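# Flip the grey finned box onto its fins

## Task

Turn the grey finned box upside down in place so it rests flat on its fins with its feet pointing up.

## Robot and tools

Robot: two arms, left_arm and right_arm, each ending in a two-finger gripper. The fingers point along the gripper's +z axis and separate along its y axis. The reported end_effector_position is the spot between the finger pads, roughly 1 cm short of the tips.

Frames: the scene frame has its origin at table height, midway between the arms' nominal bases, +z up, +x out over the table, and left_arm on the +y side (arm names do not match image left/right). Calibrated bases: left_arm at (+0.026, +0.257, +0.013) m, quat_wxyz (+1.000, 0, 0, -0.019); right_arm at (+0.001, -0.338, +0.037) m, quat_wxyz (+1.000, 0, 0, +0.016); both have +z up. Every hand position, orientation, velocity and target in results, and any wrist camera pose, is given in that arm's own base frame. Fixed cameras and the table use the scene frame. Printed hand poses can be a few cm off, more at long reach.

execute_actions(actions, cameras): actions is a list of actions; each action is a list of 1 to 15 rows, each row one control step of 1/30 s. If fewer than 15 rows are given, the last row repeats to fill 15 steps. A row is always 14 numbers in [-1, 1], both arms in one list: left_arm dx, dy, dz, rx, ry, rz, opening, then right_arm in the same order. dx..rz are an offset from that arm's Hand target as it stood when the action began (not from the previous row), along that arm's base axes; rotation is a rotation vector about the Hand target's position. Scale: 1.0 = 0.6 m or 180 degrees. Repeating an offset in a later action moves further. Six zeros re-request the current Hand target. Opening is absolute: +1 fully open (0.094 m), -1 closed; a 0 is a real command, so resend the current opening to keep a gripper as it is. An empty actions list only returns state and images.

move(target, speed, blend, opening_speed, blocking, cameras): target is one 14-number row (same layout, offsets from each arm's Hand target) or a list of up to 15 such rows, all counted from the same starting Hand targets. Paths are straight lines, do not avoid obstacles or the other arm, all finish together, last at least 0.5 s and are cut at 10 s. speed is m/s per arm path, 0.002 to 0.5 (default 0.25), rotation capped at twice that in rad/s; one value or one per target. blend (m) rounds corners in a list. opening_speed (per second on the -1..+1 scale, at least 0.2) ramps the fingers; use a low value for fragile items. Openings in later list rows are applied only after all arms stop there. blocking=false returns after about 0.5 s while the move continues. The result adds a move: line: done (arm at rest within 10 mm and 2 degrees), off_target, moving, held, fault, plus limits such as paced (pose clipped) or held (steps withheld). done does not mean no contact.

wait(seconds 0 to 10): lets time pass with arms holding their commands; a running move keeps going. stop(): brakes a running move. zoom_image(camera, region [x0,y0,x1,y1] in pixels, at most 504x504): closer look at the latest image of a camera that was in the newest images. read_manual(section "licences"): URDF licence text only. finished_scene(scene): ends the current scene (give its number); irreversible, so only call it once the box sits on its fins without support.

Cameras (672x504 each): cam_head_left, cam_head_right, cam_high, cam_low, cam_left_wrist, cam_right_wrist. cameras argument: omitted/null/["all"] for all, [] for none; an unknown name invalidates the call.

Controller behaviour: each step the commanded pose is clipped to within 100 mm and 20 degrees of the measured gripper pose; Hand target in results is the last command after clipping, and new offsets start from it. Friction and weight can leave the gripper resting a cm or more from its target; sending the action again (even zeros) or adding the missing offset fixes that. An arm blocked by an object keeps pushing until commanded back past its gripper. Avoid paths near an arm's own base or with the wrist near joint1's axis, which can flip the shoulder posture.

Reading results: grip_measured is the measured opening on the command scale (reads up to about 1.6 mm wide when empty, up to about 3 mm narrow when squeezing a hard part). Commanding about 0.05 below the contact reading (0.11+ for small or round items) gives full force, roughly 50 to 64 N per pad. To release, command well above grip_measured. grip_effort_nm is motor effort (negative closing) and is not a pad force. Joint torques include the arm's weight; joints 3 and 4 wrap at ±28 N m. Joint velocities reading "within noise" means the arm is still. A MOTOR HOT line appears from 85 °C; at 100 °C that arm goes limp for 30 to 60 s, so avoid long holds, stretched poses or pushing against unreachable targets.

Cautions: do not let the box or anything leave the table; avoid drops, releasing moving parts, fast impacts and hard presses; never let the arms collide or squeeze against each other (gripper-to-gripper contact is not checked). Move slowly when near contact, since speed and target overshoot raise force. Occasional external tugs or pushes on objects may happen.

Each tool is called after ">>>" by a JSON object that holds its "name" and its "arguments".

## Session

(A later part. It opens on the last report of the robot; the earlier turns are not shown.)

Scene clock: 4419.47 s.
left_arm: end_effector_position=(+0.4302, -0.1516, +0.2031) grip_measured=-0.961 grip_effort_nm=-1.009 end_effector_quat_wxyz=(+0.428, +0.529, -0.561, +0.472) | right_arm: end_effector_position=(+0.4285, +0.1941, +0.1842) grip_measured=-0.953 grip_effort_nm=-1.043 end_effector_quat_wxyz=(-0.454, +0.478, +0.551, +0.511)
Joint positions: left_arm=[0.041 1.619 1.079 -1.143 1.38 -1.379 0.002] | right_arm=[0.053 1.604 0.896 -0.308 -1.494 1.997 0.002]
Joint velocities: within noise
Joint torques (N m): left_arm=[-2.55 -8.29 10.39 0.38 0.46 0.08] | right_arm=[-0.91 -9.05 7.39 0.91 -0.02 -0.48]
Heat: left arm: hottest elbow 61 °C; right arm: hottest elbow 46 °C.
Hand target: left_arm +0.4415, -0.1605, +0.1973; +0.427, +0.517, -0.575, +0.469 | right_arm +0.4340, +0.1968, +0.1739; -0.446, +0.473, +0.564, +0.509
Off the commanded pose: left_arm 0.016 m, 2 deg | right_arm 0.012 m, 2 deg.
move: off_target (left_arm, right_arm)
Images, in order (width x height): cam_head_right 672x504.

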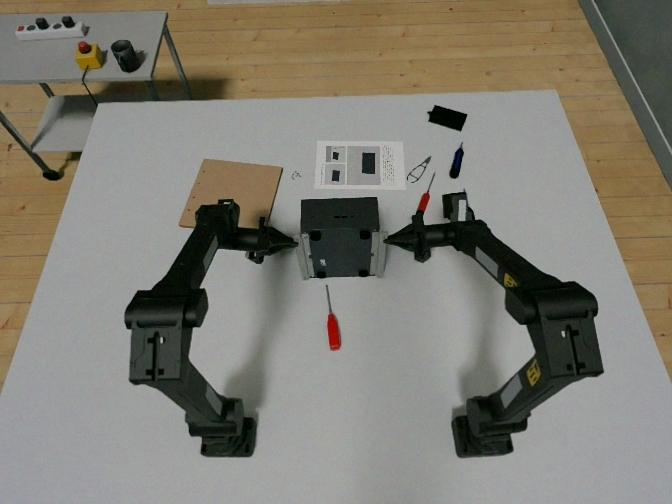

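>>> {"name": "move", "arguments": {"target": [[-0.018, 0.02, 0.01, 0, 0.0, 0, -1, -0.005, 0, 0.01, 0, 0.0, 0, -1], [-0.018, 0.02, 0.01, 0, 0.0, 0, -0.5, -0.005, 0, 0.01, 0, 0.0, 0, -1]], "speed": 0.03, "opening_speed": 0.3, "cameras": ["cam_low"]}}

>>> {"name": "zoom_image", "arguments": {"camera": "cam_low", "region": [280, 195, 380, 305]}}

Scene clock: 4430.97 s.
left_arm: end_effector_position=(+0.4188, -0.1503, +0.2006) grip_measured=-0.504 grip_effort_nm=0.164 end_effector_quat_wxyz=(-0.432, -0.521, +0.570, -0.465) | right_arm: end_effector_position=(+0.4268, +0.1949, +0.1841) grip_measured=-0.956 grip_effort_nm=-1.043 end_effector_quat_wxyz=(-0.459, +0.479, +0.549, +0.508)
Joint positions: left_arm=[0.045 1.634 1.086 -1.283 1.369 -1.224 0.023] | right_arm=[0.055 1.604 0.896 -0.321 -1.497 1.995 0.002]
Joint velocities: within noise
Joint torques (N m): left_arm=[-0.62 -9.93 10.11 -0.14 0.62 -0.06] | right_arm=[-0.44 -9.82 7.08 0.94 0.12 -0.45]
Heat: left arm: hottest elbow 59 °C; right arm: hottest elbow 45 °C.
Hand target: left_arm +0.4308, -0.1486, +0.2034; -0.427, -0.517, +0.575, -0.469 | right_arm +0.4310, +0.1967, +0.1799; -0.446, +0.473, +0.564, +0.509
Off the commanded pose: left_arm 0.012 m, 1 deg | right_arm 0.006 m, 2 deg.
move: off_target (left_arm); target 2's new opening was sent with left_arm's hand 0.012 m and 1 deg from that target
Images, in order (width x height): cam_low 672x504.

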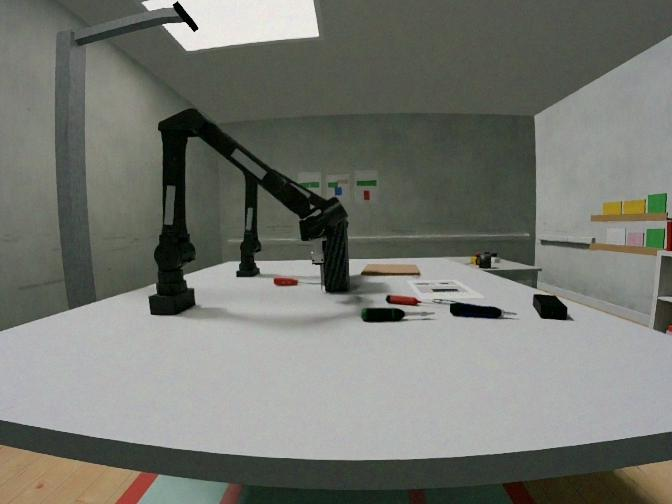

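Scaled by 4.582.

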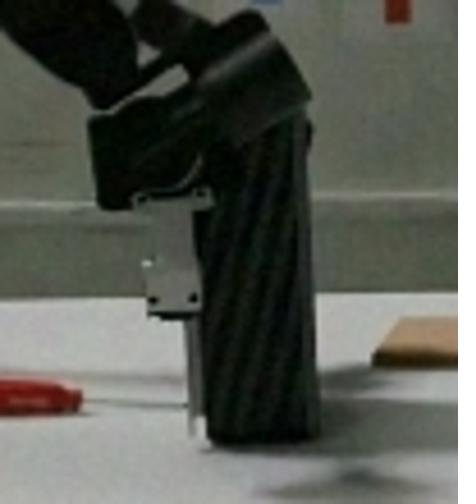

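>>> {"name": "move", "arguments": {"target": [-0.02, 0.2, 0.035, 0, 0, 0, -0.4, 0.014, 0, 0, 0, 0.02, 0, -1], "speed": 0.06, "opening_speed": 0.5, "cameras": ["cam_low", "cam_head_right"]}}

>>> {"name": "zoom_image", "arguments": {"camera": "cam_low", "region": [280, 195, 380, 305]}}

>>> {"name": "zoom_image", "arguments": {"camera": "cam_head_right", "region": [260, 190, 420, 310]}}

Scene clock: 4446.67 s.
left_arm: end_effector_position=(+0.4122, -0.0345, +0.2108) grip_measured=-0.403 grip_effort_nm=0.159 end_effector_quat_wxyz=(+0.376, +0.572, -0.557, +0.470) | right_arm: end_effector_position=(+0.4305, +0.1957, +0.1853) grip_measured=-0.957 grip_effort_nm=-1.043 end_effector_quat_wxyz=(+0.472, -0.491, -0.540, -0.495)
Joint positions: left_arm=[0.32 1.65 1.148 -1.668 1.231 -0.847 0.028] | right_arm=[0.057 1.618 0.931 -0.429 -1.497 1.955 0.002]
Joint velocities: within noise
Joint torques (N m): left_arm=[-0.15 -12.34 9.54 -0.8 0.46 -0.14] | right_arm=[-0.67 -9.17 8.03 0.68 -0.13 -0.32]
Heat: left arm: hottest elbow 56 °C; right arm: hottest elbow 43 °C.
Hand target: left_arm +0.4187, -0.0286, +0.2245; +0.427, +0.517, -0.575, +0.469 | right_arm +0.4393, +0.1968, +0.1799; +0.464, -0.489, -0.550, -0.494
Off the commanded pose: left_arm 0.016 m, 9 deg | right_arm 0.010 m, 1 deg.
joint sent to its limit (left arm) — joint 4 (wrist pitch), lower limit. The joint targets are off in orientation, not in position.
move: off_target (left_arm)
Images, in order (width x height): cam_head_right 672x504, cam_low 672x504.

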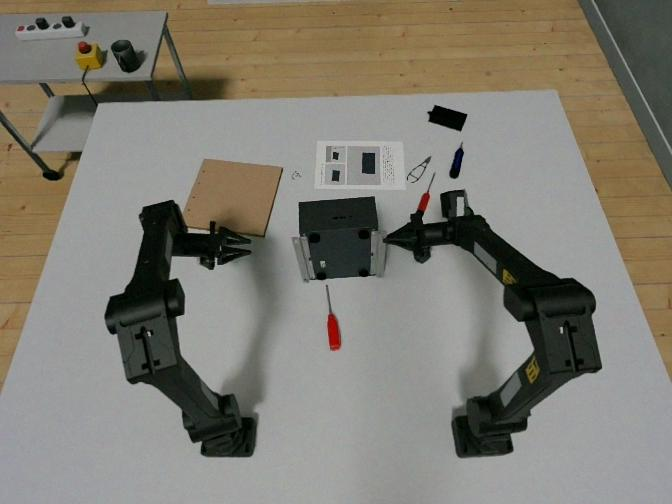

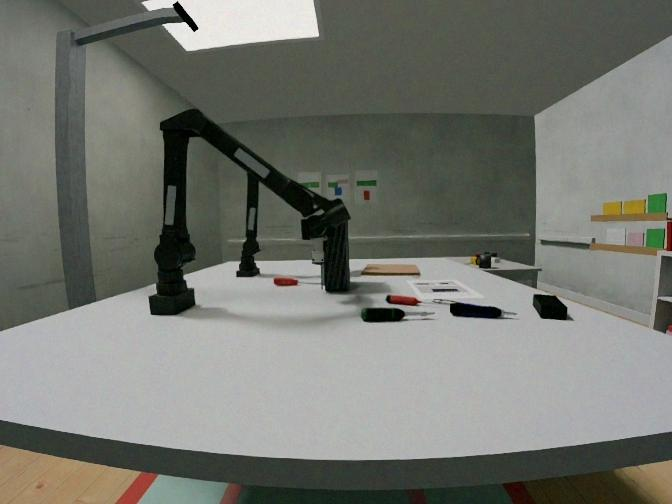

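Scaled by 4.582.

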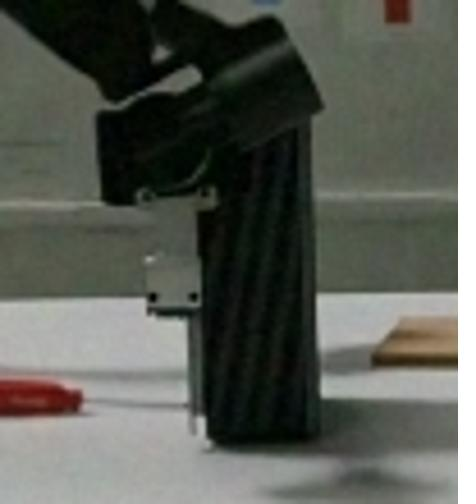

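Scaled by 3.150.

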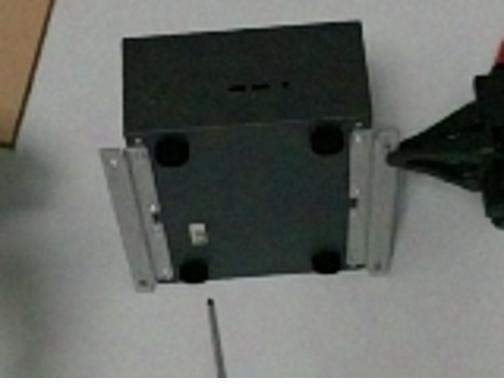

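>>> {"name": "move", "arguments": {"target": [[-0.03, 0.015, 0.0, 0.0747, -0.461, 0.0701, -0.4, 0, 0, 0, 0, 0, 0, -1], [-0.03, 0.015, 0.0, 0.2224, -0.918, -0.103, -0.4, 0, 0, 0, 0, 0, 0, -1]], "speed": 0.35, "blend": 0.01, "cameras": ["cam_head_right"]}}

Scene clock: 4519.80 s.
left_arm: end_effector_position=(+0.3951, -0.0251, +0.2157) grip_measured=-0.403 grip_effort_nm=0.154 end_effector_quat_wxyz=(+0.584, +0.367, +0.625, -0.366) | right_arm: end_effector_position=(+0.4306, +0.1957, +0.1854) grip_measured=-0.957 grip_effort_nm=-1.043 end_effector_quat_wxyz=(+0.472, -0.491, -0.541, -0.494)
Joint positions: left_arm=[0.384 1.312 0.58 0.251 1.462 0.45 0.028] | right_arm=[0.057 1.621 0.937 -0.455 -1.497 1.932 0.002]
Joint velocities: within noise
Joint torques (N m): left_arm=[0.03 -6.77 9.25 1.24 0.38 -0.07] | right_arm=[-0.56 -8.7 8.12 0.79 -0.03 -0.34]
Heat: left arm: hottest elbow 52 °C; right arm: hottest elbow 45 °C.
Hand target: left_arm +0.4007, -0.0195, +0.2243; +0.590, +0.374, +0.621, -0.355 | right_arm +0.4393, +0.1968, +0.1800; +0.464, -0.489, -0.550, -0.494
Off the commanded pose: left_arm 0.012 m, 2 deg | right_arm 0.010 m, 1 deg.
move: off_target (left_arm)
Images, in order (width x height): cam_head_right 672x504.

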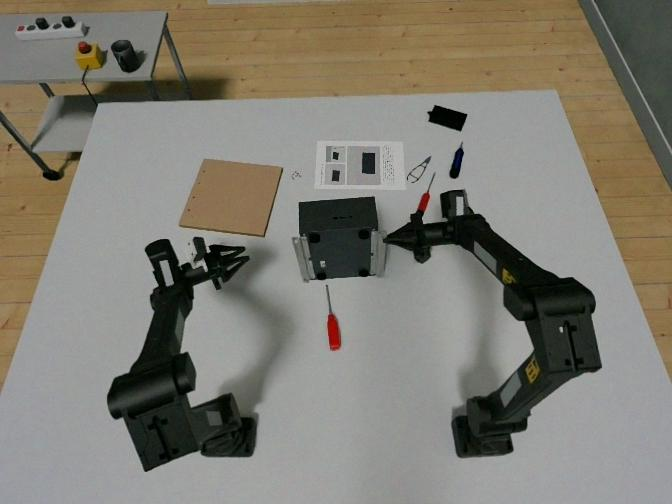

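>>> {"name": "move", "arguments": {"target": [[-0.234, -0.068, 0.06, 0.13, 0.216, 0.137, 0.2, 0, 0, 0, 0, 0, 0, -1], [-0.279, -0.384, -0.02, 0.26, 0.432, 0.2735, 1, 0, 0, 0, 0, 0, 0, -1]], "speed": 0.3, "blend": 0.03, "cameras": ["cam_head_right", "cam_left_wrist"]}}

Scene clock: 4562.77 s.
left_arm: end_effector_position=(+0.2267, -0.2386, +0.2005) grip_measured=+0.996 grip_effort_nm=0.164 end_effector_quat_wxyz=(-0.006, +0.003, +1.000, +0.009) | right_arm: end_effector_position=(+0.4306, +0.1957, +0.1854) grip_measured=-0.957 grip_effort_nm=-1.033 end_effector_quat_wxyz=(+0.472, -0.491, -0.541, -0.494)
Joint positions: left_arm=[-0.811 1.226 1.059 -1.425 -0.003 -0.806 0.094] | right_arm=[0.057 1.621 0.937 -0.455 -1.497 1.932 0.002]
Joint velocities: within noise
Joint torques (N m): left_arm=[-1.49 -5.42 12.15 0.24 0.1 -0.33] | right_arm=[-0.56 -9.7 8.18 0.69 -0.03 -0.35]
Heat: left arm: hottest elbow 51 °C; right arm: hottest elbow 45 °C.
Hand target: left_arm +0.2332, -0.2499, +0.2122; +0.000, +0.000, +1.000, +0.001 | right_arm +0.4393, +0.1968, +0.1800; +0.464, -0.489, -0.550, -0.494
Off the commanded pose: left_arm 0.018 m, 1 deg | right_arm 0.010 m, 1 deg.
move: off_target (left_arm); target 2's new opening was sent with left_arm's hand 0.018 m and 1 deg from that target
Images, in order (width x height): cam_head_right 672x504, cam_left_wrist 672x504.

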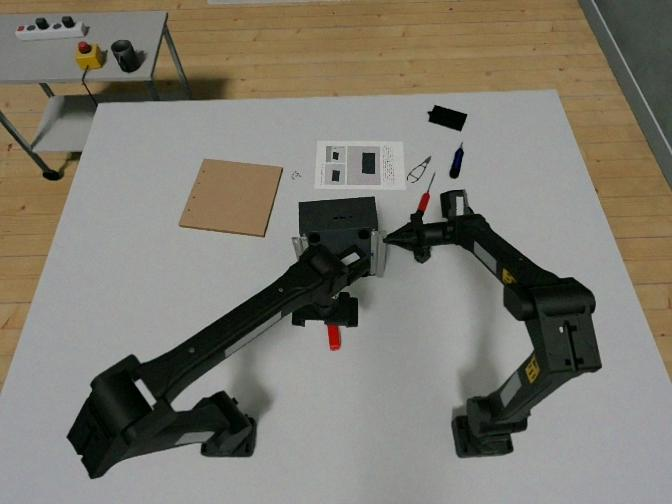

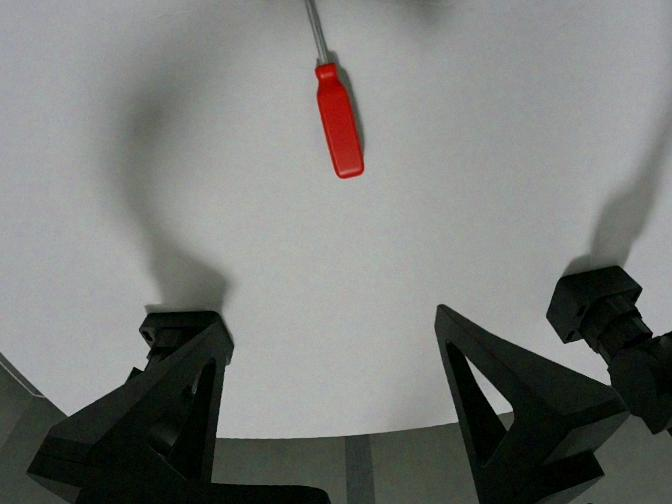

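>>> {"name": "move", "arguments": {"target": [[0.058, -0.023, -0.2, 0, 0, 0, 1, 0, 0, 0, 0, 0, 0, -1], [0.058, -0.023, -0.30, 0, 0, 0, 1, 0, 0, 0, 0, 0, 0, -1]], "speed": [0.2, 0.08], "blend": 0.01, "cameras": ["cam_left_wrist"]}}

Scene clock: 4587.40 s.
left_arm: end_effector_position=(+0.2654, -0.2656, +0.0396) grip_measured=+0.997 grip_effort_nm=0.164 end_effector_quat_wxyz=(+0.004, -0.001, +1.000, -0.002) | right_arm: end_effector_position=(+0.4306, +0.1957, +0.1854) grip_measured=-0.957 grip_effort_nm=-1.043 end_effector_quat_wxyz=(+0.472, -0.491, -0.541, -0.494)
Joint positions: left_arm=[-0.786 1.51 0.873 -0.926 -0.003 -0.789 0.094] | right_arm=[0.057 1.621 0.937 -0.455 -1.497 1.932 0.002]
Joint velocities: within noise
Joint torques (N m): left_arm=[-0.03 -7.82 7.12 1.02 0.08 -0.06] | right_arm=[-0.09 -9.11 8.18 0.73 -0.05 -0.35]
Heat: left arm: hottest elbow 54 °C; right arm: hottest elbow 45 °C.
Hand target: left_arm +0.2680, -0.2636, +0.0323; -0.001, +0.000, +1.000, +0.001 | right_arm +0.4393, +0.1968, +0.1800; +0.464, -0.489, -0.550, -0.494
Off the commanded pose: left_arm 0.008 m, 1 deg | right_arm 0.010 m, 1 deg.
move: done
Images, in order (width x height): cam_left_wrist 672x504.

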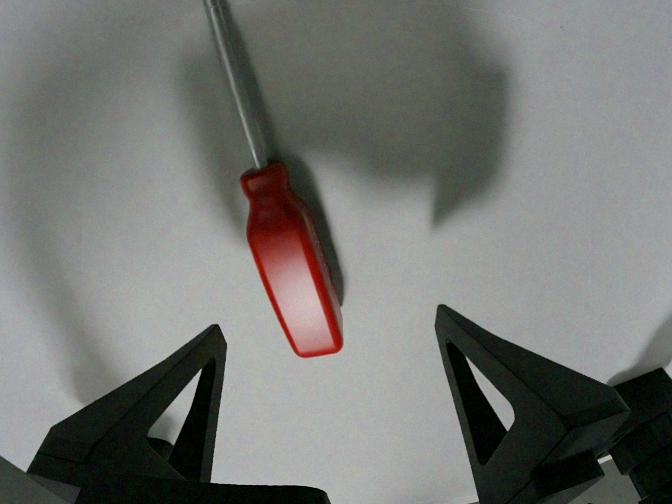

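>>> {"name": "move", "arguments": {"target": [[0, 0.024, -0.01, 0, 0, 0.075, 1, 0, 0, 0, 0, 0, 0, -1], [0, 0.024, -0.047, 0, 0, 0.075, -0.7, 0, 0, 0, 0, 0, 0, -1]], "speed": [0.08, 0.04], "opening_speed": 0.8, "cameras": ["cam_left_wrist"]}}

Scene clock: 4607.57 s.
left_arm: end_effector_position=(+0.2666, -0.2522, +0.0117) grip_measured=-0.411 grip_effort_nm=-1.004 end_effector_quat_wxyz=(+0.004, -0.107, +0.994, -0.003) | right_arm: end_effector_position=(+0.4306, +0.1957, +0.1854) grip_measured=-0.957 grip_effort_nm=-1.043 end_effector_quat_wxyz=(+0.472, -0.491, -0.541, -0.494)
Joint positions: left_arm=[-0.758 1.542 0.816 -0.835 -0.002 -0.971 0.028] | right_arm=[0.057 1.621 0.937 -0.455 -1.497 1.932 0.002]
Joint velocities: within noise
Joint torques (N m): left_arm=[0.09 -7.65 6.57 1.01 0.09 -0.32] | right_arm=[-0.5 -9.47 8.09 0.77 -0.06 -0.32]
Heat: left arm: hottest elbow 51 °C; right arm: hottest elbow 45 °C.
Hand target: left_arm +0.2680, -0.2492, +0.0040; -0.001, -0.117, +0.993, +0.001 | right_arm +0.4393, +0.1968, +0.1800; +0.464, -0.489, -0.550, -0.494
Off the commanded pose: left_arm 0.008 m, 1 deg | right_arm 0.010 m, 1 deg.
move: done
Images, in order (width x height): cam_left_wrist 672x504.

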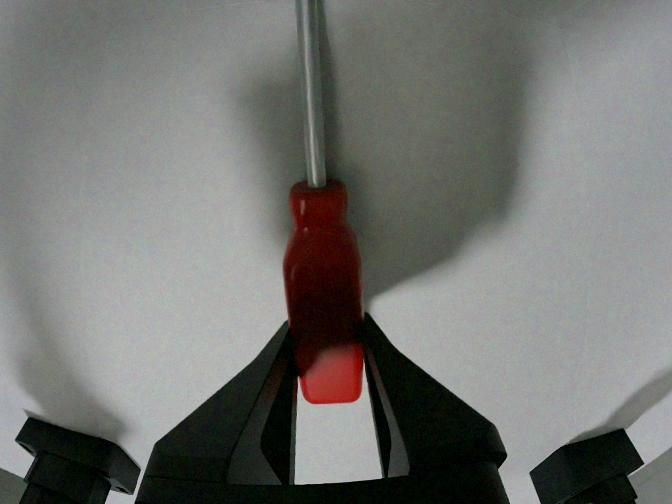

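>>> {"name": "move", "arguments": {"target": [[-0.1, 0.0, 0.12, 0, 0, 0, -0.7, 0, 0, 0, 0, 0, 0, -1], [0.053, 0.365, 0.12, 0, 0, 0.22, -0.7, 0, 0, 0, 0, 0, 0, -1], [0.02, 0.732, 0.12, 0, 0, 0.417, -0.7, 0, 0, 0, 0, 0, 0, -1], [0.02, 0.732, 0.004, 0, 0, 0.417, -0.7, 0, 0, 0, 0, 0, 0, -1]], "speed": [0.1, 0.2, 0.2, 0.06], "blend": [0.02, 0.05, 0.01, 0], "cameras": ["cam_head_right"]}}

Scene clock: 4639.43 s.
left_arm: end_effector_position=(+0.2808, +0.1879, +0.0118) grip_measured=-0.411 grip_effort_nm=-1.004 end_effector_quat_wxyz=(-0.002, +0.700, -0.714, +0.000) | right_arm: end_effector_position=(+0.4306, +0.1957, +0.1854) grip_measured=-0.957 grip_effort_nm=-1.043 end_effector_quat_wxyz=(+0.472, -0.491, -0.541, -0.494)
Joint positions: left_arm=[0.591 1.476 0.741 -0.831 -0.001 -0.961 0.028] | right_arm=[0.057 1.621 0.937 -0.455 -1.497 1.932 0.002]
Joint velocities: within noise
Joint torques (N m): left_arm=[-0.21 -6.89 6.63 1.06 0.02 -0.07] | right_arm=[-0.09 -9.23 8.06 0.73 -0.1 -0.28]
Heat: left arm: hottest elbow 49 °C; right arm: hottest elbow 45 °C.
Hand target: left_arm +0.2800, +0.1899, +0.0063; +0.001, +0.698, -0.716, +0.000 | right_arm +0.4393, +0.1968, +0.1800; +0.464, -0.489, -0.550, -0.494
Off the commanded pose: left_arm 0.006 m, 0 deg | right_arm 0.010 m, 1 deg.
move: done
Images, in order (width x height): cam_head_right 672x504.

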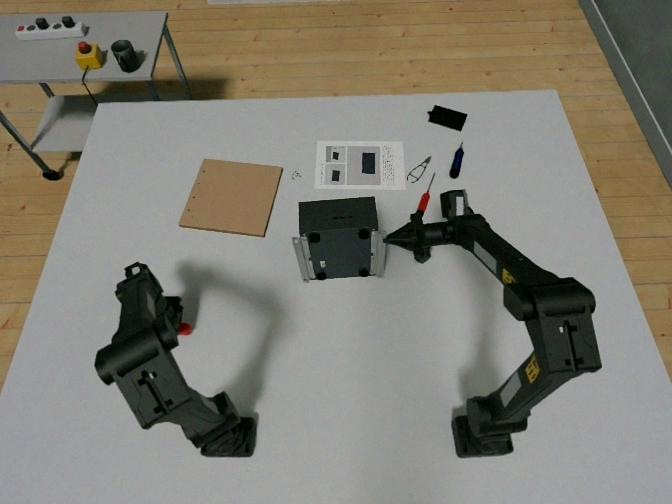

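>>> {"name": "move", "arguments": {"target": [[0, 0, 0, 0, 0, 0, 0.2, 0, 0, 0, 0, 0, 0, -1], [0, 0, 0.3, 0, 0, 0, 0.2, 0, 0, 0, 0, 0, 0, -1], [0.083, -0.25, 0.40, 0, 0, -0.833, 0.2, 0, 0, 0, 0, 0, 0, -1], [0.2, -0.35, 0.365, 0.1414, -0.6014, -0.63, -0.15, 0, 0, 0, 0, 0, 0, -1]], "speed": [0.1, 0.15, 0.35, 0.35], "blend": [0, 0.03, 0.03, 0], "cameras": ["cam_head_right"]}}

Scene clock: 4670.47 s.
left_arm: end_effector_position=(+0.4007, -0.0162, +0.2225) grip_measured=+0.197 grip_effort_nm=0.164 end_effector_quat_wxyz=(+0.575, +0.386, +0.623, -0.363) | right_arm: end_effector_position=(+0.4306, +0.1957, +0.1854) grip_measured=-0.957 grip_effort_nm=-1.043 end_effector_quat_wxyz=(+0.472, -0.490, -0.541, -0.494)
Joint positions: left_arm=[0.402 1.333 0.726 -0.369 1.48 0.965 0.056] | right_arm=[0.057 1.621 0.937 -0.455 -1.497 1.932 0.002]
Joint velocities: within noise
Joint torques (N m): left_arm=[-1.49 -8.23 7.68 1.84 0.53 -0.32] | right_arm=[-1.03 -9.35 8.09 0.68 -0.1 -0.3]
Heat: left arm: hottest elbow 49 °C; right arm: hottest elbow 45 °C.
Hand target: left_arm +0.4001, -0.0201, +0.2255; +0.590, +0.374, +0.622, -0.354 | right_arm +0.4393, +0.1968, +0.1800; +0.464, -0.489, -0.550, -0.494
Tool commands: left_gripper/opening=+0.2 right_gripper/opening=-1.0
Off the commanded pose: left_arm 0.005 m, 2 deg | right_arm 0.010 m, 1 deg.
move: done (path cut at 10 s); path passed 3 of 4 targets; target 4's new opening was not sent
Images, in order (width x height): cam_head_right 672x504.

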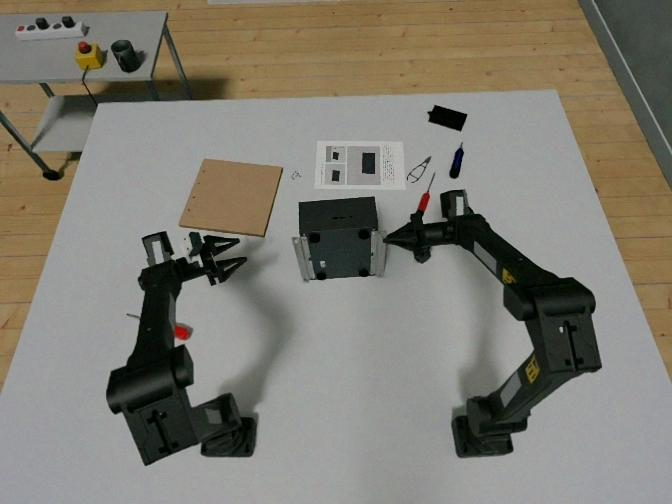

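>>> {"name": "move", "arguments": {"target": [0.022, -0.133, -0.015, 0, 0, -0.05, -0.15, 0, 0, 0, 0, 0, 0, -1], "speed": 0.12, "cameras": ["cam_left_wrist", "cam_head_right"]}}

>>> {"name": "zoom_image", "arguments": {"camera": "cam_head_right", "region": [220, 190, 420, 310]}}

Scene clock: 4695.63 s.
left_arm: end_effector_position=(+0.4120, -0.0970, +0.2236) grip_measured=-0.147 grip_effort_nm=-0.125 end_effector_quat_wxyz=(+0.562, +0.429, +0.589, -0.392) | right_arm: end_effector_position=(+0.4306, +0.1957, +0.1854) grip_measured=-0.957 grip_effort_nm=-1.043 end_effector_quat_wxyz=(+0.472, -0.490, -0.541, -0.494)
Joint positions: left_arm=[0.182 1.354 0.633 0.327 1.409 0.41 0.04] | right_arm=[0.057 1.621 0.937 -0.455 -1.497 1.932 0.002]
Joint velocities: within noise
Joint torques (N m): left_arm=[-1.38 -5.83 7.42 2.41 0.22 -0.3] | right_arm=[-1.14 -9.58 8.17 0.73 -0.1 -0.31]
Heat: left arm: hottest elbow 48 °C; right arm: hottest elbow 45 °C.
Hand target: left_arm +0.4133, -0.0999, +0.2164; +0.560, +0.422, +0.591, -0.399 | right_arm +0.4393, +0.1968, +0.1800; +0.464, -0.489, -0.550, -0.494
Off the commanded pose: left_arm 0.008 m, 1 deg | right_arm 0.010 m, 1 deg.
move: done
Images, in order (width x height): cam_head_right 672x504, cam_left_wrist 672x504.

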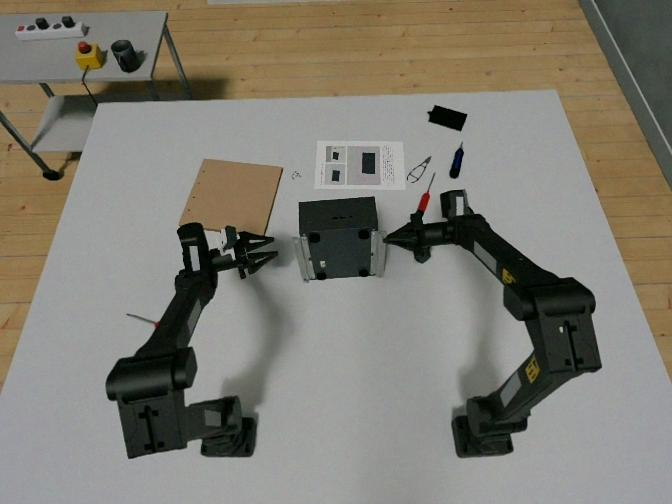

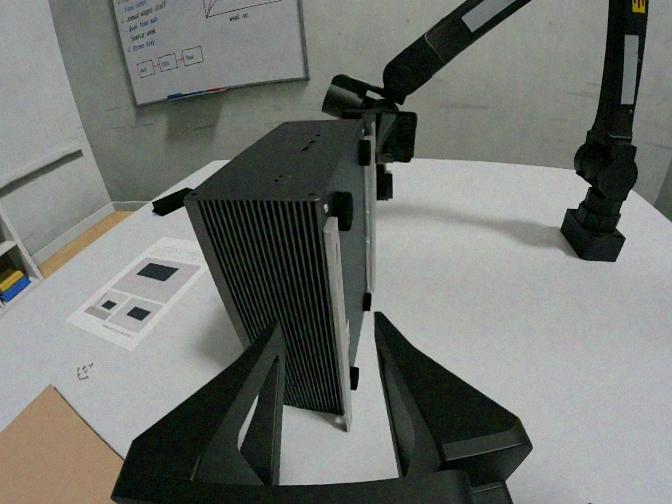

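Scaled by 2.520.

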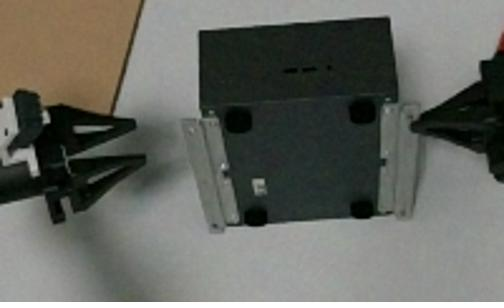

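>>> {"name": "move", "arguments": {"target": [0.032, -0.104, 0, 0, 0, -0.061, -0.15, 0, 0, 0, 0, 0, 0, -1], "speed": 0.05, "cameras": ["cam_left_wrist"]}}

>>> {"name": "zoom_image", "arguments": {"camera": "cam_left_wrist", "region": [230, 130, 450, 430]}}

Scene clock: 4721.03 s.
left_arm: end_effector_position=(+0.4208, -0.1586, +0.2108) grip_measured=-0.147 grip_effort_nm=-0.120 end_effector_quat_wxyz=(+0.517, +0.469, +0.555, -0.452) | right_arm: end_effector_position=(+0.4306, +0.1957, +0.1854) grip_measured=-0.957 grip_effort_nm=-1.038 end_effector_quat_wxyz=(+0.472, -0.490, -0.541, -0.494)
Joint positions: left_arm=[0.029 1.468 0.709 0.328 1.436 0.41 0.04] | right_arm=[0.057 1.621 0.937 -0.455 -1.497 1.932 0.002]
Joint velocities: within noise
Joint torques (N m): left_arm=[-1.49 -7.12 10.39 1.66 0.49 -0.16] | right_arm=[-0.67 -9.58 8.06 0.57 -0.07 -0.37]
Heat: left arm: hottest elbow 48 °C; right arm: hottest elbow 45 °C.
Hand target: left_arm +0.4325, -0.1624, +0.2164; +0.519, +0.476, +0.548, -0.451 | right_arm +0.4393, +0.1968, +0.1800; +0.464, -0.489, -0.550, -0.494
Off the commanded pose: left_arm 0.013 m, 1 deg | right_arm 0.010 m, 1 deg.
move: off_target (left_arm)
Images, in order (width x height): cam_left_wrist 672x504.

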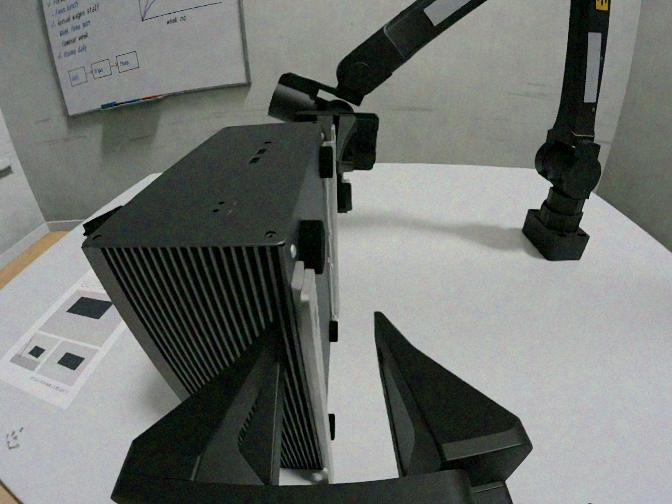

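Scaled by 1.680 from the camera's 672x504 image, which has a finer 960x720 frame.

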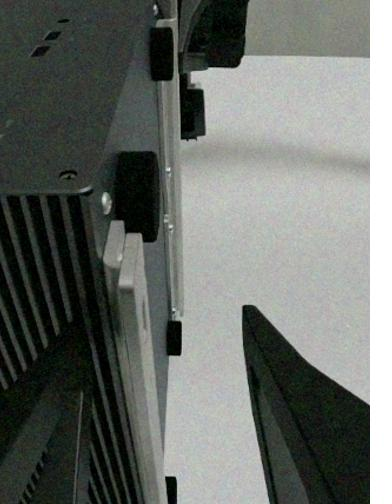

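>>> {"name": "move", "arguments": {"target": [[0.02, -0.008, 0, 0, 0, 0, -0.15, 0, 0, 0, 0, 0, 0, -1], [0.02, -0.008, 0, 0, 0, 0, -0.6, 0, 0, 0, 0, 0, 0, -1]], "speed": 0.05, "opening_speed": 0.3, "cameras": ["cam_left_wrist"]}}

>>> {"name": "zoom_image", "arguments": {"camera": "cam_left_wrist", "region": [230, 200, 450, 430]}}

Scene clock: 4739.97 s.
left_arm: end_effector_position=(+0.4343, -0.1588, +0.2102) grip_measured=-0.590 grip_effort_nm=-0.452 end_effector_quat_wxyz=(+0.518, +0.468, +0.558, -0.449) | right_arm: end_effector_position=(+0.4305, +0.1961, +0.1854) grip_measured=-0.957 grip_effort_nm=-1.038 end_effector_quat_wxyz=(+0.472, -0.491, -0.541, -0.493)
Joint positions: left_arm=[0.027 1.497 0.742 0.328 1.425 0.408 0.019] | right_arm=[0.058 1.621 0.938 -0.458 -1.497 1.931 0.002]
Joint velocities: within noise
Joint torques (N m): left_arm=[-2.43 -7.82 10.32 2.28 0.49 -0.32] | right_arm=[-0.62 -9.64 8.09 0.79 -0.1 -0.36]
Heat: left arm: hottest elbow 48 °C; right arm: hottest elbow 45 °C.
Hand target: left_arm +0.4445, -0.1671, +0.2164; +0.519, +0.476, +0.548, -0.451 | right_arm +0.4393, +0.1967, +0.1800; +0.464, -0.489, -0.550, -0.494
Off the commanded pose: left_arm 0.015 m, 2 deg | right_arm 0.010 m, 1 deg.
move: off_target (left_arm); target 2's new opening was sent with left_arm's hand 0.017 m and 1 deg from that target
Images, in order (width x height): cam_left_wrist 672x504.

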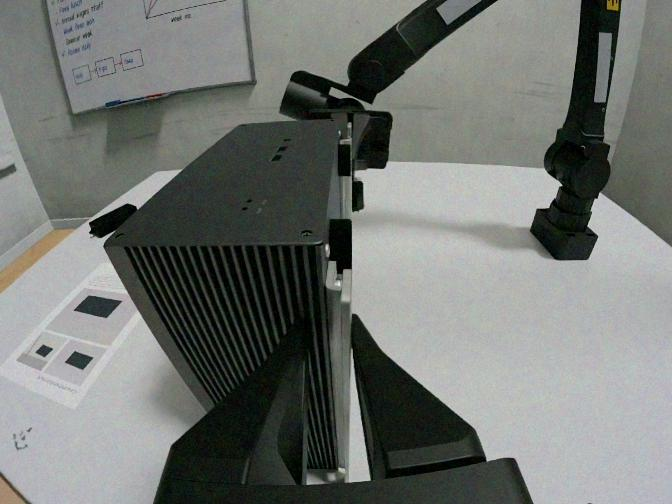

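Scaled by 2.191 from the camera's 672x504 image, which has a finer 960x720 frame.

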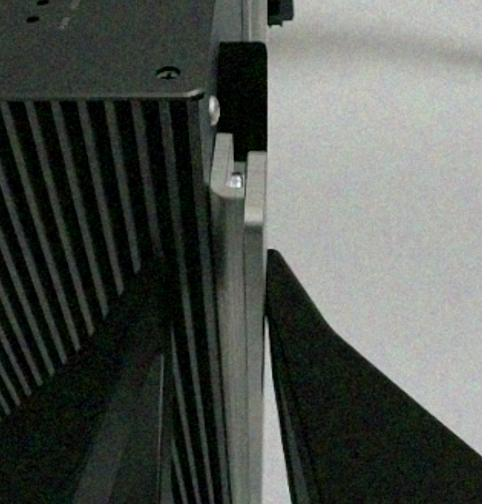

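>>> {"name": "move", "arguments": {"target": [[-0.036, 0, 0, 0, 0, 0, -0.6, 0, 0, 0, 0, 0, 0, -1], [-0.036, 0, 0, 0, 0, 0, -1, 0, 0, 0, 0, 0, 0, -1]], "speed": 0.05, "opening_speed": 0.3, "cameras": ["cam_head_right"]}}

>>> {"name": "zoom_image", "arguments": {"camera": "cam_head_right", "region": [240, 190, 420, 310]}}

Scene clock: 4756.23 s.
left_arm: end_effector_position=(+0.4279, -0.1588, +0.2102) grip_measured=-0.863 grip_effort_nm=-0.994 end_effector_quat_wxyz=(+0.520, +0.468, +0.557, -0.447) | right_arm: end_effector_position=(+0.4304, +0.1961, +0.1854) grip_measured=-0.957 grip_effort_nm=-1.038 end_effector_quat_wxyz=(+0.473, -0.490, -0.541, -0.493)
Joint positions: left_arm=[0.028 1.481 0.722 0.338 1.424 0.405 0.006] | right_arm=[0.058 1.622 0.939 -0.461 -1.498 1.928 0.002]
Joint velocities: within noise
Joint torques (N m): left_arm=[-2.43 -10.17 7.28 2.32 0.54 -0.32] | right_arm=[-1.44 -10.23 8.12 0.75 -0.05 -0.32]
Heat: left arm: hottest elbow 50 °C; right arm: hottest elbow 45 °C.
Hand target: left_arm +0.4229, -0.1672, +0.2165; +0.519, +0.476, +0.548, -0.451 | right_arm +0.4394, +0.1967, +0.1800; +0.464, -0.489, -0.550, -0.494
Off the commanded pose: left_arm 0.011 m, 1 deg | right_arm 0.010 m, 1 deg.
move: off_target (left_arm); target 2's new opening was sent with left_arm's hand 0.013 m and 2 deg from that target
Images, in order (width x height): cam_head_right 672x504.

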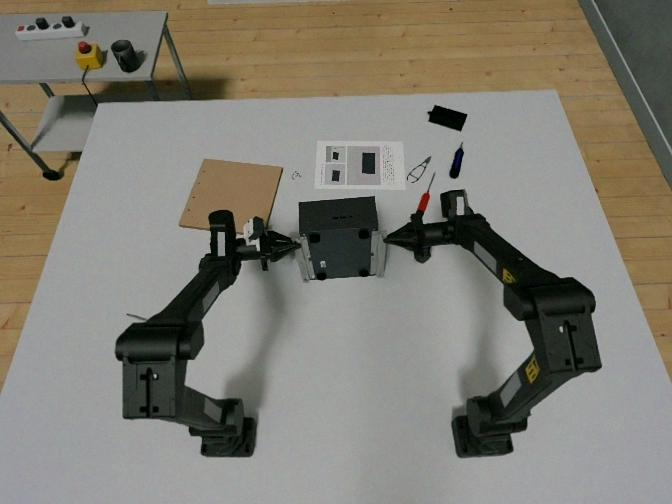

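Scaled by 2.800.

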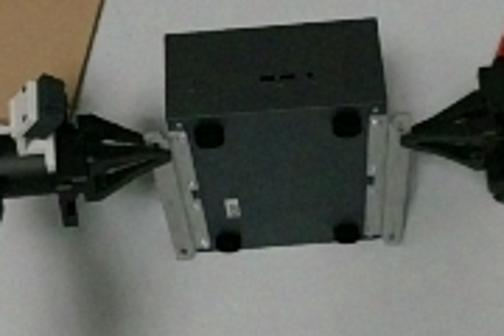

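>>> {"name": "execute_actions", "arguments": {"actions": [], "cameras": ["cam_left_wrist"]}}

>>> {"name": "zoom_image", "arguments": {"camera": "cam_left_wrist", "region": [250, 210, 430, 400]}}

Scene clock: 4762.90 s.
left_arm: end_effector_position=(+0.4280, -0.1587, +0.2102) grip_measured=-0.865 grip_effort_nm=-1.009 end_effector_quat_wxyz=(+0.520, +0.468, +0.557, -0.447) | right_arm: end_effector_position=(+0.4304, +0.1961, +0.1854) grip_measured=-0.957 grip_effort_nm=-1.043 end_effector_quat_wxyz=(+0.473, -0.490, -0.541, -0.493)
Joint positions: left_arm=[0.028 1.481 0.722 0.339 1.423 0.405 0.006] | right_arm=[0.058 1.622 0.939 -0.461 -1.498 1.928 0.002]
Joint velocities: within noise
Joint torques (N m): left_arm=[-2.37 -10.17 7.27 2.29 0.57 -0.32] | right_arm=[-0.62 -9.82 8.2 0.72 -0.05 -0.31]
Heat: left arm: hottest elbow 50 °C; right arm: hottest elbow 45 °C.
Hand target: left_arm +0.4229, -0.1672, +0.2165; +0.519, +0.476, +0.548, -0.451 | right_arm +0.4394, +0.1967, +0.1800; +0.464, -0.489, -0.550, -0.494
Tool commands: left_gripper/opening=-1.0 right_gripper/opening=-1.0
Off the commanded pose: left_arm 0.012 m, 1 deg | right_arm 0.010 m, 1 deg.
Images, in order (width x height): cam_left_wrist 672x504.

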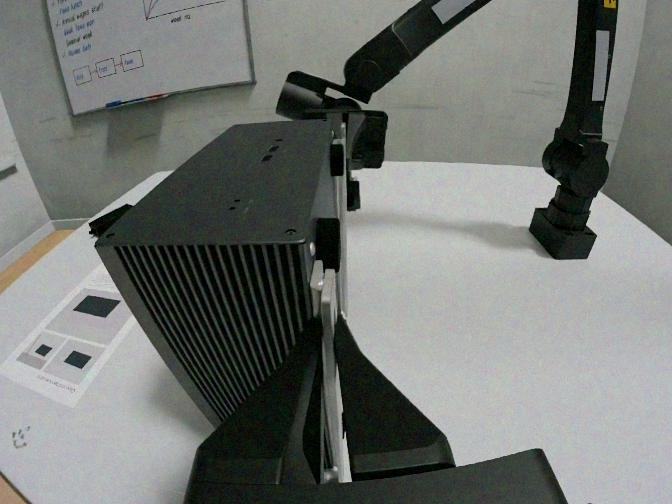

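Scaled by 2.653 from the camera's 672x504 image, which has a finer 960x720 frame.

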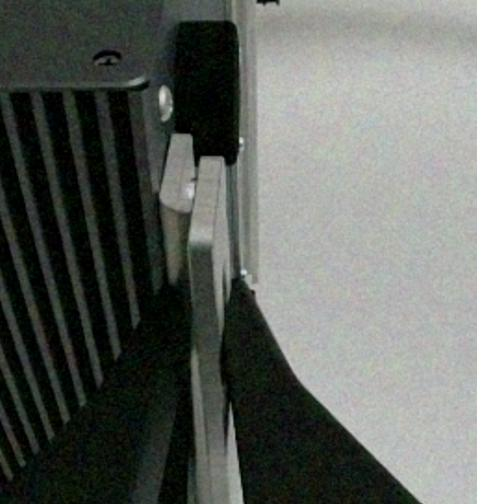

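>>> {"name": "move", "arguments": {"target": [[0, 0, 0, 0, 0, 0, -1, 0, 0, 0, 0, 0, 0, -0.45], [0, 0, 0, 0, 0, 0, -1, -0.005, -0.2, 0.015, 0, 0, 0, -0.3]], "speed": 0.06, "opening_speed": 0.3, "cameras": ["cam_head_right"]}}

>>> {"name": "zoom_image", "arguments": {"camera": "cam_head_right", "region": [240, 190, 420, 310]}}

Scene clock: 4802.53 s.
left_arm: end_effector_position=(+0.4288, -0.1583, +0.2101) grip_measured=-0.865 grip_effort_nm=-1.009 end_effector_quat_wxyz=(+0.521, +0.468, +0.558, -0.445) | right_arm: end_effector_position=(+0.4258, +0.0823, +0.1833) grip_measured=-0.302 grip_effort_nm=0.071 end_effector_quat_wxyz=(-0.425, +0.534, +0.542, +0.490)
Joint positions: left_arm=[0.028 1.481 0.722 0.341 1.419 0.405 0.006] | right_arm=[-0.206 1.77 1.147 -1.676 -1.358 0.753 0.033]
Joint velocities: within noise
Joint torques (N m): left_arm=[-2.49 -10.29 7.25 2.19 0.74 -0.32] | right_arm=[-1.73 -12.1 7.99 -1.03 -0.37 -0.17]
Heat: left arm: hottest elbow 48 °C; right arm: hottest elbow 44 °C.
Hand target: left_arm +0.4229, -0.1671, +0.2164; +0.519, +0.476, +0.548, -0.451 | right_arm +0.4363, +0.0768, +0.1889; -0.464, +0.489, +0.550, +0.494
Off the commanded pose: left_arm 0.012 m, 2 deg | right_arm 0.013 m, 7 deg.
joint sent to its limit (right arm) — joint 4 (wrist pitch), lower limit. The joint targets are off in orientation, not in position.
move: off_target (left_arm, right_arm); target 2's new opening was sent with right_arm's hand 0.013 m and 7 deg from that target
Images, in order (width x height): cam_head_right 672x504.

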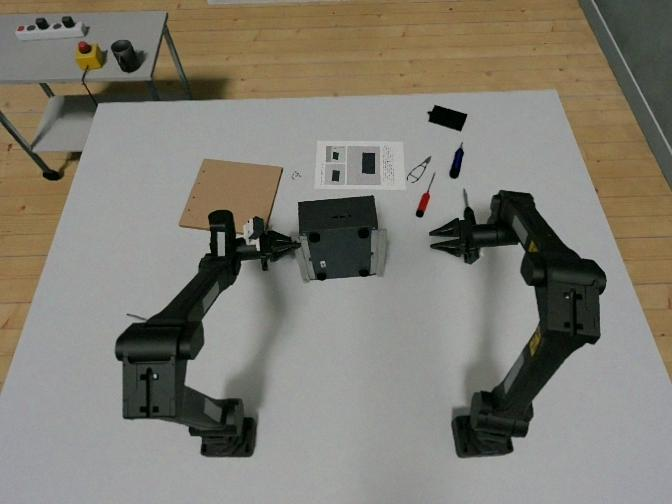

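Scaled by 2.800.

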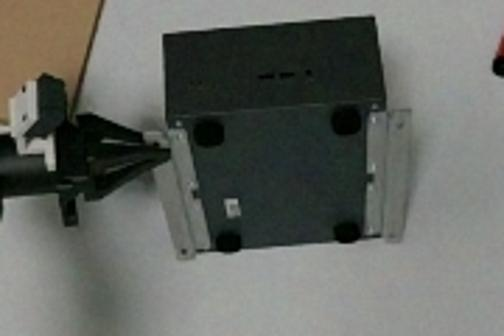

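>>> {"name": "move", "arguments": {"target": [[0, 0, 0, 0, 0, 0, -1, -0.06, -0.02, 0.03, -0.1004, -0.4615, -0.1014, -0.15], [0, 0, 0, 0, 0, 0, -1, -0.06, -0.02, 0.03, -0.219, -0.936, 0.052, -0.15]], "speed": 0.35, "blend": 0.01, "cameras": ["cam_right_wrist"]}}

Scene clock: 4815.00 s.
left_arm: end_effector_position=(+0.4288, -0.1583, +0.2101) grip_measured=-0.865 grip_effort_nm=-1.013 end_effector_quat_wxyz=(+0.521, +0.468, +0.558, -0.445) | right_arm: end_effector_position=(+0.3949, +0.0703, +0.1978) grip_measured=-0.151 grip_effort_nm=0.061 end_effector_quat_wxyz=(+0.583, -0.369, +0.625, +0.365)
Joint positions: left_arm=[0.028 1.481 0.722 0.341 1.419 0.405 0.006] | right_arm=[-0.253 1.353 0.489 0.626 -1.34 -0.205 0.04]
Joint velocities: within noise
Joint torques (N m): left_arm=[-2.32 -10.29 7.25 2.19 0.74 -0.31] | right_arm=[-0.91 -7.82 7.31 1.18 -0.19 -0.14]
Heat: left arm: hottest elbow 48 °C; right arm: hottest elbow 43 °C.
Hand target: left_arm +0.4229, -0.1671, +0.2164; +0.519, +0.476, +0.548, -0.451 | right_arm +0.4003, +0.0648, +0.2069; +0.591, -0.375, +0.621, +0.354
Off the commanded pose: left_arm 0.012 m, 2 deg | right_arm 0.012 m, 2 deg.
move: off_target (left_arm, right_arm)
Images, in order (width x height): cam_right_wrist 672x504.

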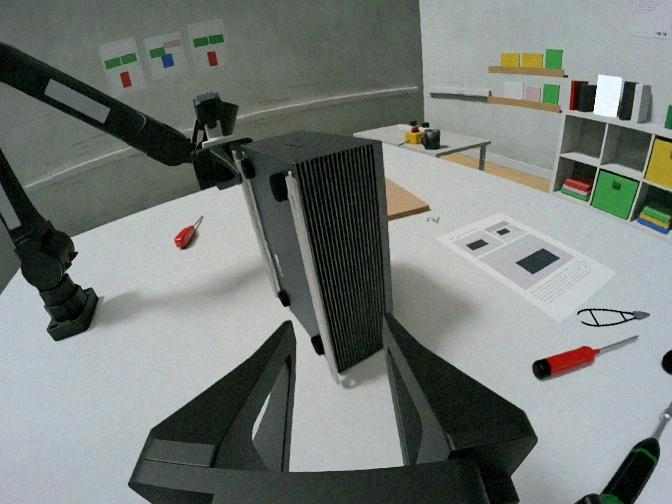

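>>> {"name": "move", "arguments": {"target": [[0, 0, 0, 0, 0, 0, -1, 0.0445, 0.130, -0.0215, 0, 0, 0.089, -0.15], [0, 0, 0, 0, 0, 0, -1, 0.057, 0.205, -0.0215, 0, 0, 0.13, -0.15]], "speed": [0.15, 0.06], "blend": 0.01, "cameras": ["cam_right_wrist", "cam_head_right"]}}

>>> {"name": "zoom_image", "arguments": {"camera": "cam_head_right", "region": [240, 190, 450, 310]}}

Scene clock: 4835.70 s.
left_arm: end_effector_position=(+0.4288, -0.1583, +0.2101) grip_measured=-0.865 grip_effort_nm=-1.009 end_effector_quat_wxyz=(+0.521, +0.468, +0.558, -0.445) | right_arm: end_effector_position=(+0.4244, +0.1816, +0.1853) grip_measured=-0.151 grip_effort_nm=0.066 end_effector_quat_wxyz=(+0.503, -0.480, +0.544, +0.470)
Joint positions: left_arm=[0.028 1.481 0.722 0.341 1.419 0.405 0.006] | right_arm=[0.027 1.564 0.716 0.445 -1.436 -0.372 0.04]
Joint velocities: within noise
Joint torques (N m): left_arm=[-2.49 -10.23 7.28 2.18 0.74 -0.32] | right_arm=[0.26 -9.11 8.98 1.48 -0.47 -0.17]
Heat: left arm: hottest elbow 47 °C; right arm: hottest elbow 43 °C.
Hand target: left_arm +0.4229, -0.1671, +0.2164; +0.519, +0.476, +0.548, -0.451 | right_arm +0.4346, +0.1878, +0.1940; +0.507, -0.493, +0.532, +0.466
Off the commanded pose: left_arm 0.012 m, 2 deg | right_arm 0.015 m, 2 deg.
move: off_target (left_arm, right_arm)
Images, in order (width x height): cam_head_right 672x504, cam_right_wrist 672x504.

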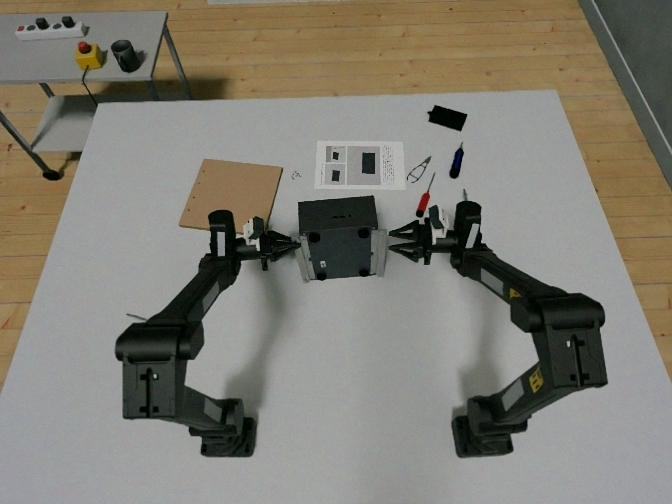

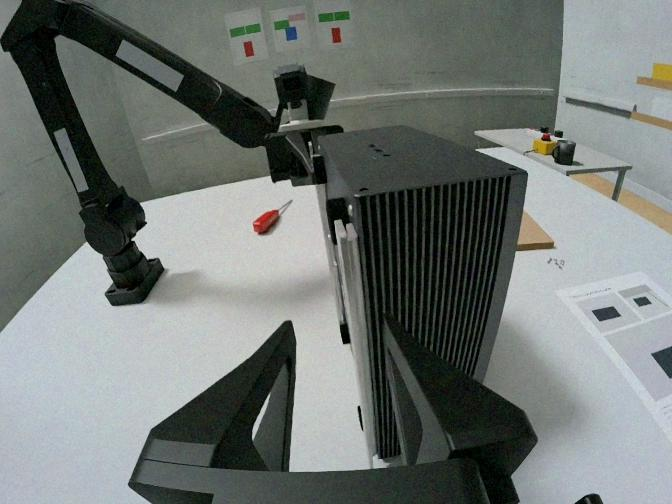

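Scaled by 2.400.

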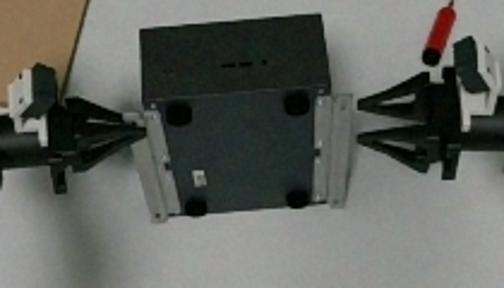

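>>> {"name": "move", "arguments": {"target": [[0, 0, 0, 0, 0, 0, -1, 0.012, 0.036, 0.005, 0, 0, 0.012, -0.15], [0, 0, 0, 0, 0, 0, -1, 0.012, 0.036, 0.005, 0, 0, 0.012, -0.65]], "speed": 0.05, "opening_speed": 0.3, "cameras": ["cam_right_wrist"]}}

>>> {"name": "zoom_image", "arguments": {"camera": "cam_right_wrist", "region": [250, 200, 450, 400]}}

Scene clock: 4851.67 s.
left_arm: end_effector_position=(+0.4288, -0.1583, +0.2101) grip_measured=-0.865 grip_effort_nm=-1.013 end_effector_quat_wxyz=(+0.521, +0.468, +0.558, -0.445) | right_arm: end_effector_position=(+0.4309, +0.2026, +0.1892) grip_measured=-0.648 grip_effort_nm=-0.090 end_effector_quat_wxyz=(+0.495, -0.495, +0.530, +0.478)
Joint positions: left_arm=[0.028 1.481 0.722 0.341 1.419 0.405 0.006] | right_arm=[0.075 1.588 0.76 0.435 -1.433 -0.373 0.017]
Joint velocities: within noise
Joint torques (N m): left_arm=[-2.37 -10.17 7.3 2.17 0.75 -0.32] | right_arm=[0.26 -9.82 9.06 1.32 -0.19 -0.1]
Heat: left arm: hottest elbow 47 °C; right arm: hottest elbow 43 °C.
Hand target: left_arm +0.4229, -0.1671, +0.2164; +0.519, +0.476, +0.548, -0.451 | right_arm +0.4419, +0.2093, +0.1971; +0.498, -0.503, +0.523, +0.475
Off the commanded pose: left_arm 0.012 m, 2 deg | right_arm 0.015 m, 1 deg.
move: off_target (left_arm, right_arm); target 2's new opening was sent with right_arm's hand 0.015 m and 1 deg from that target
Images, in order (width x height): cam_right_wrist 672x504.

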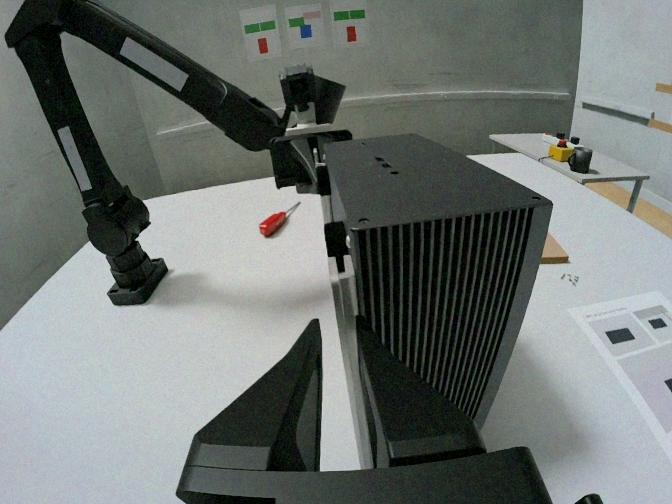

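Scaled by 2.520 from the camera's 672x504 image, which has a finer 960x720 frame.

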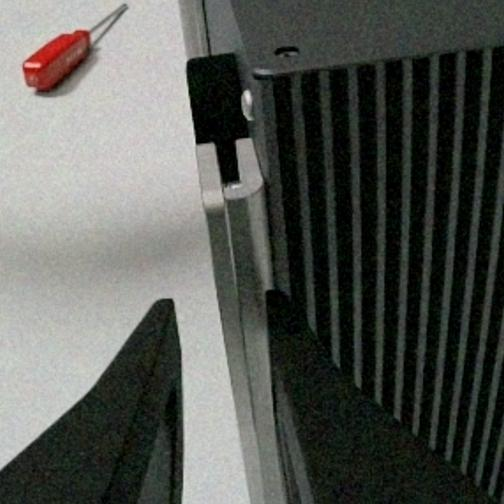

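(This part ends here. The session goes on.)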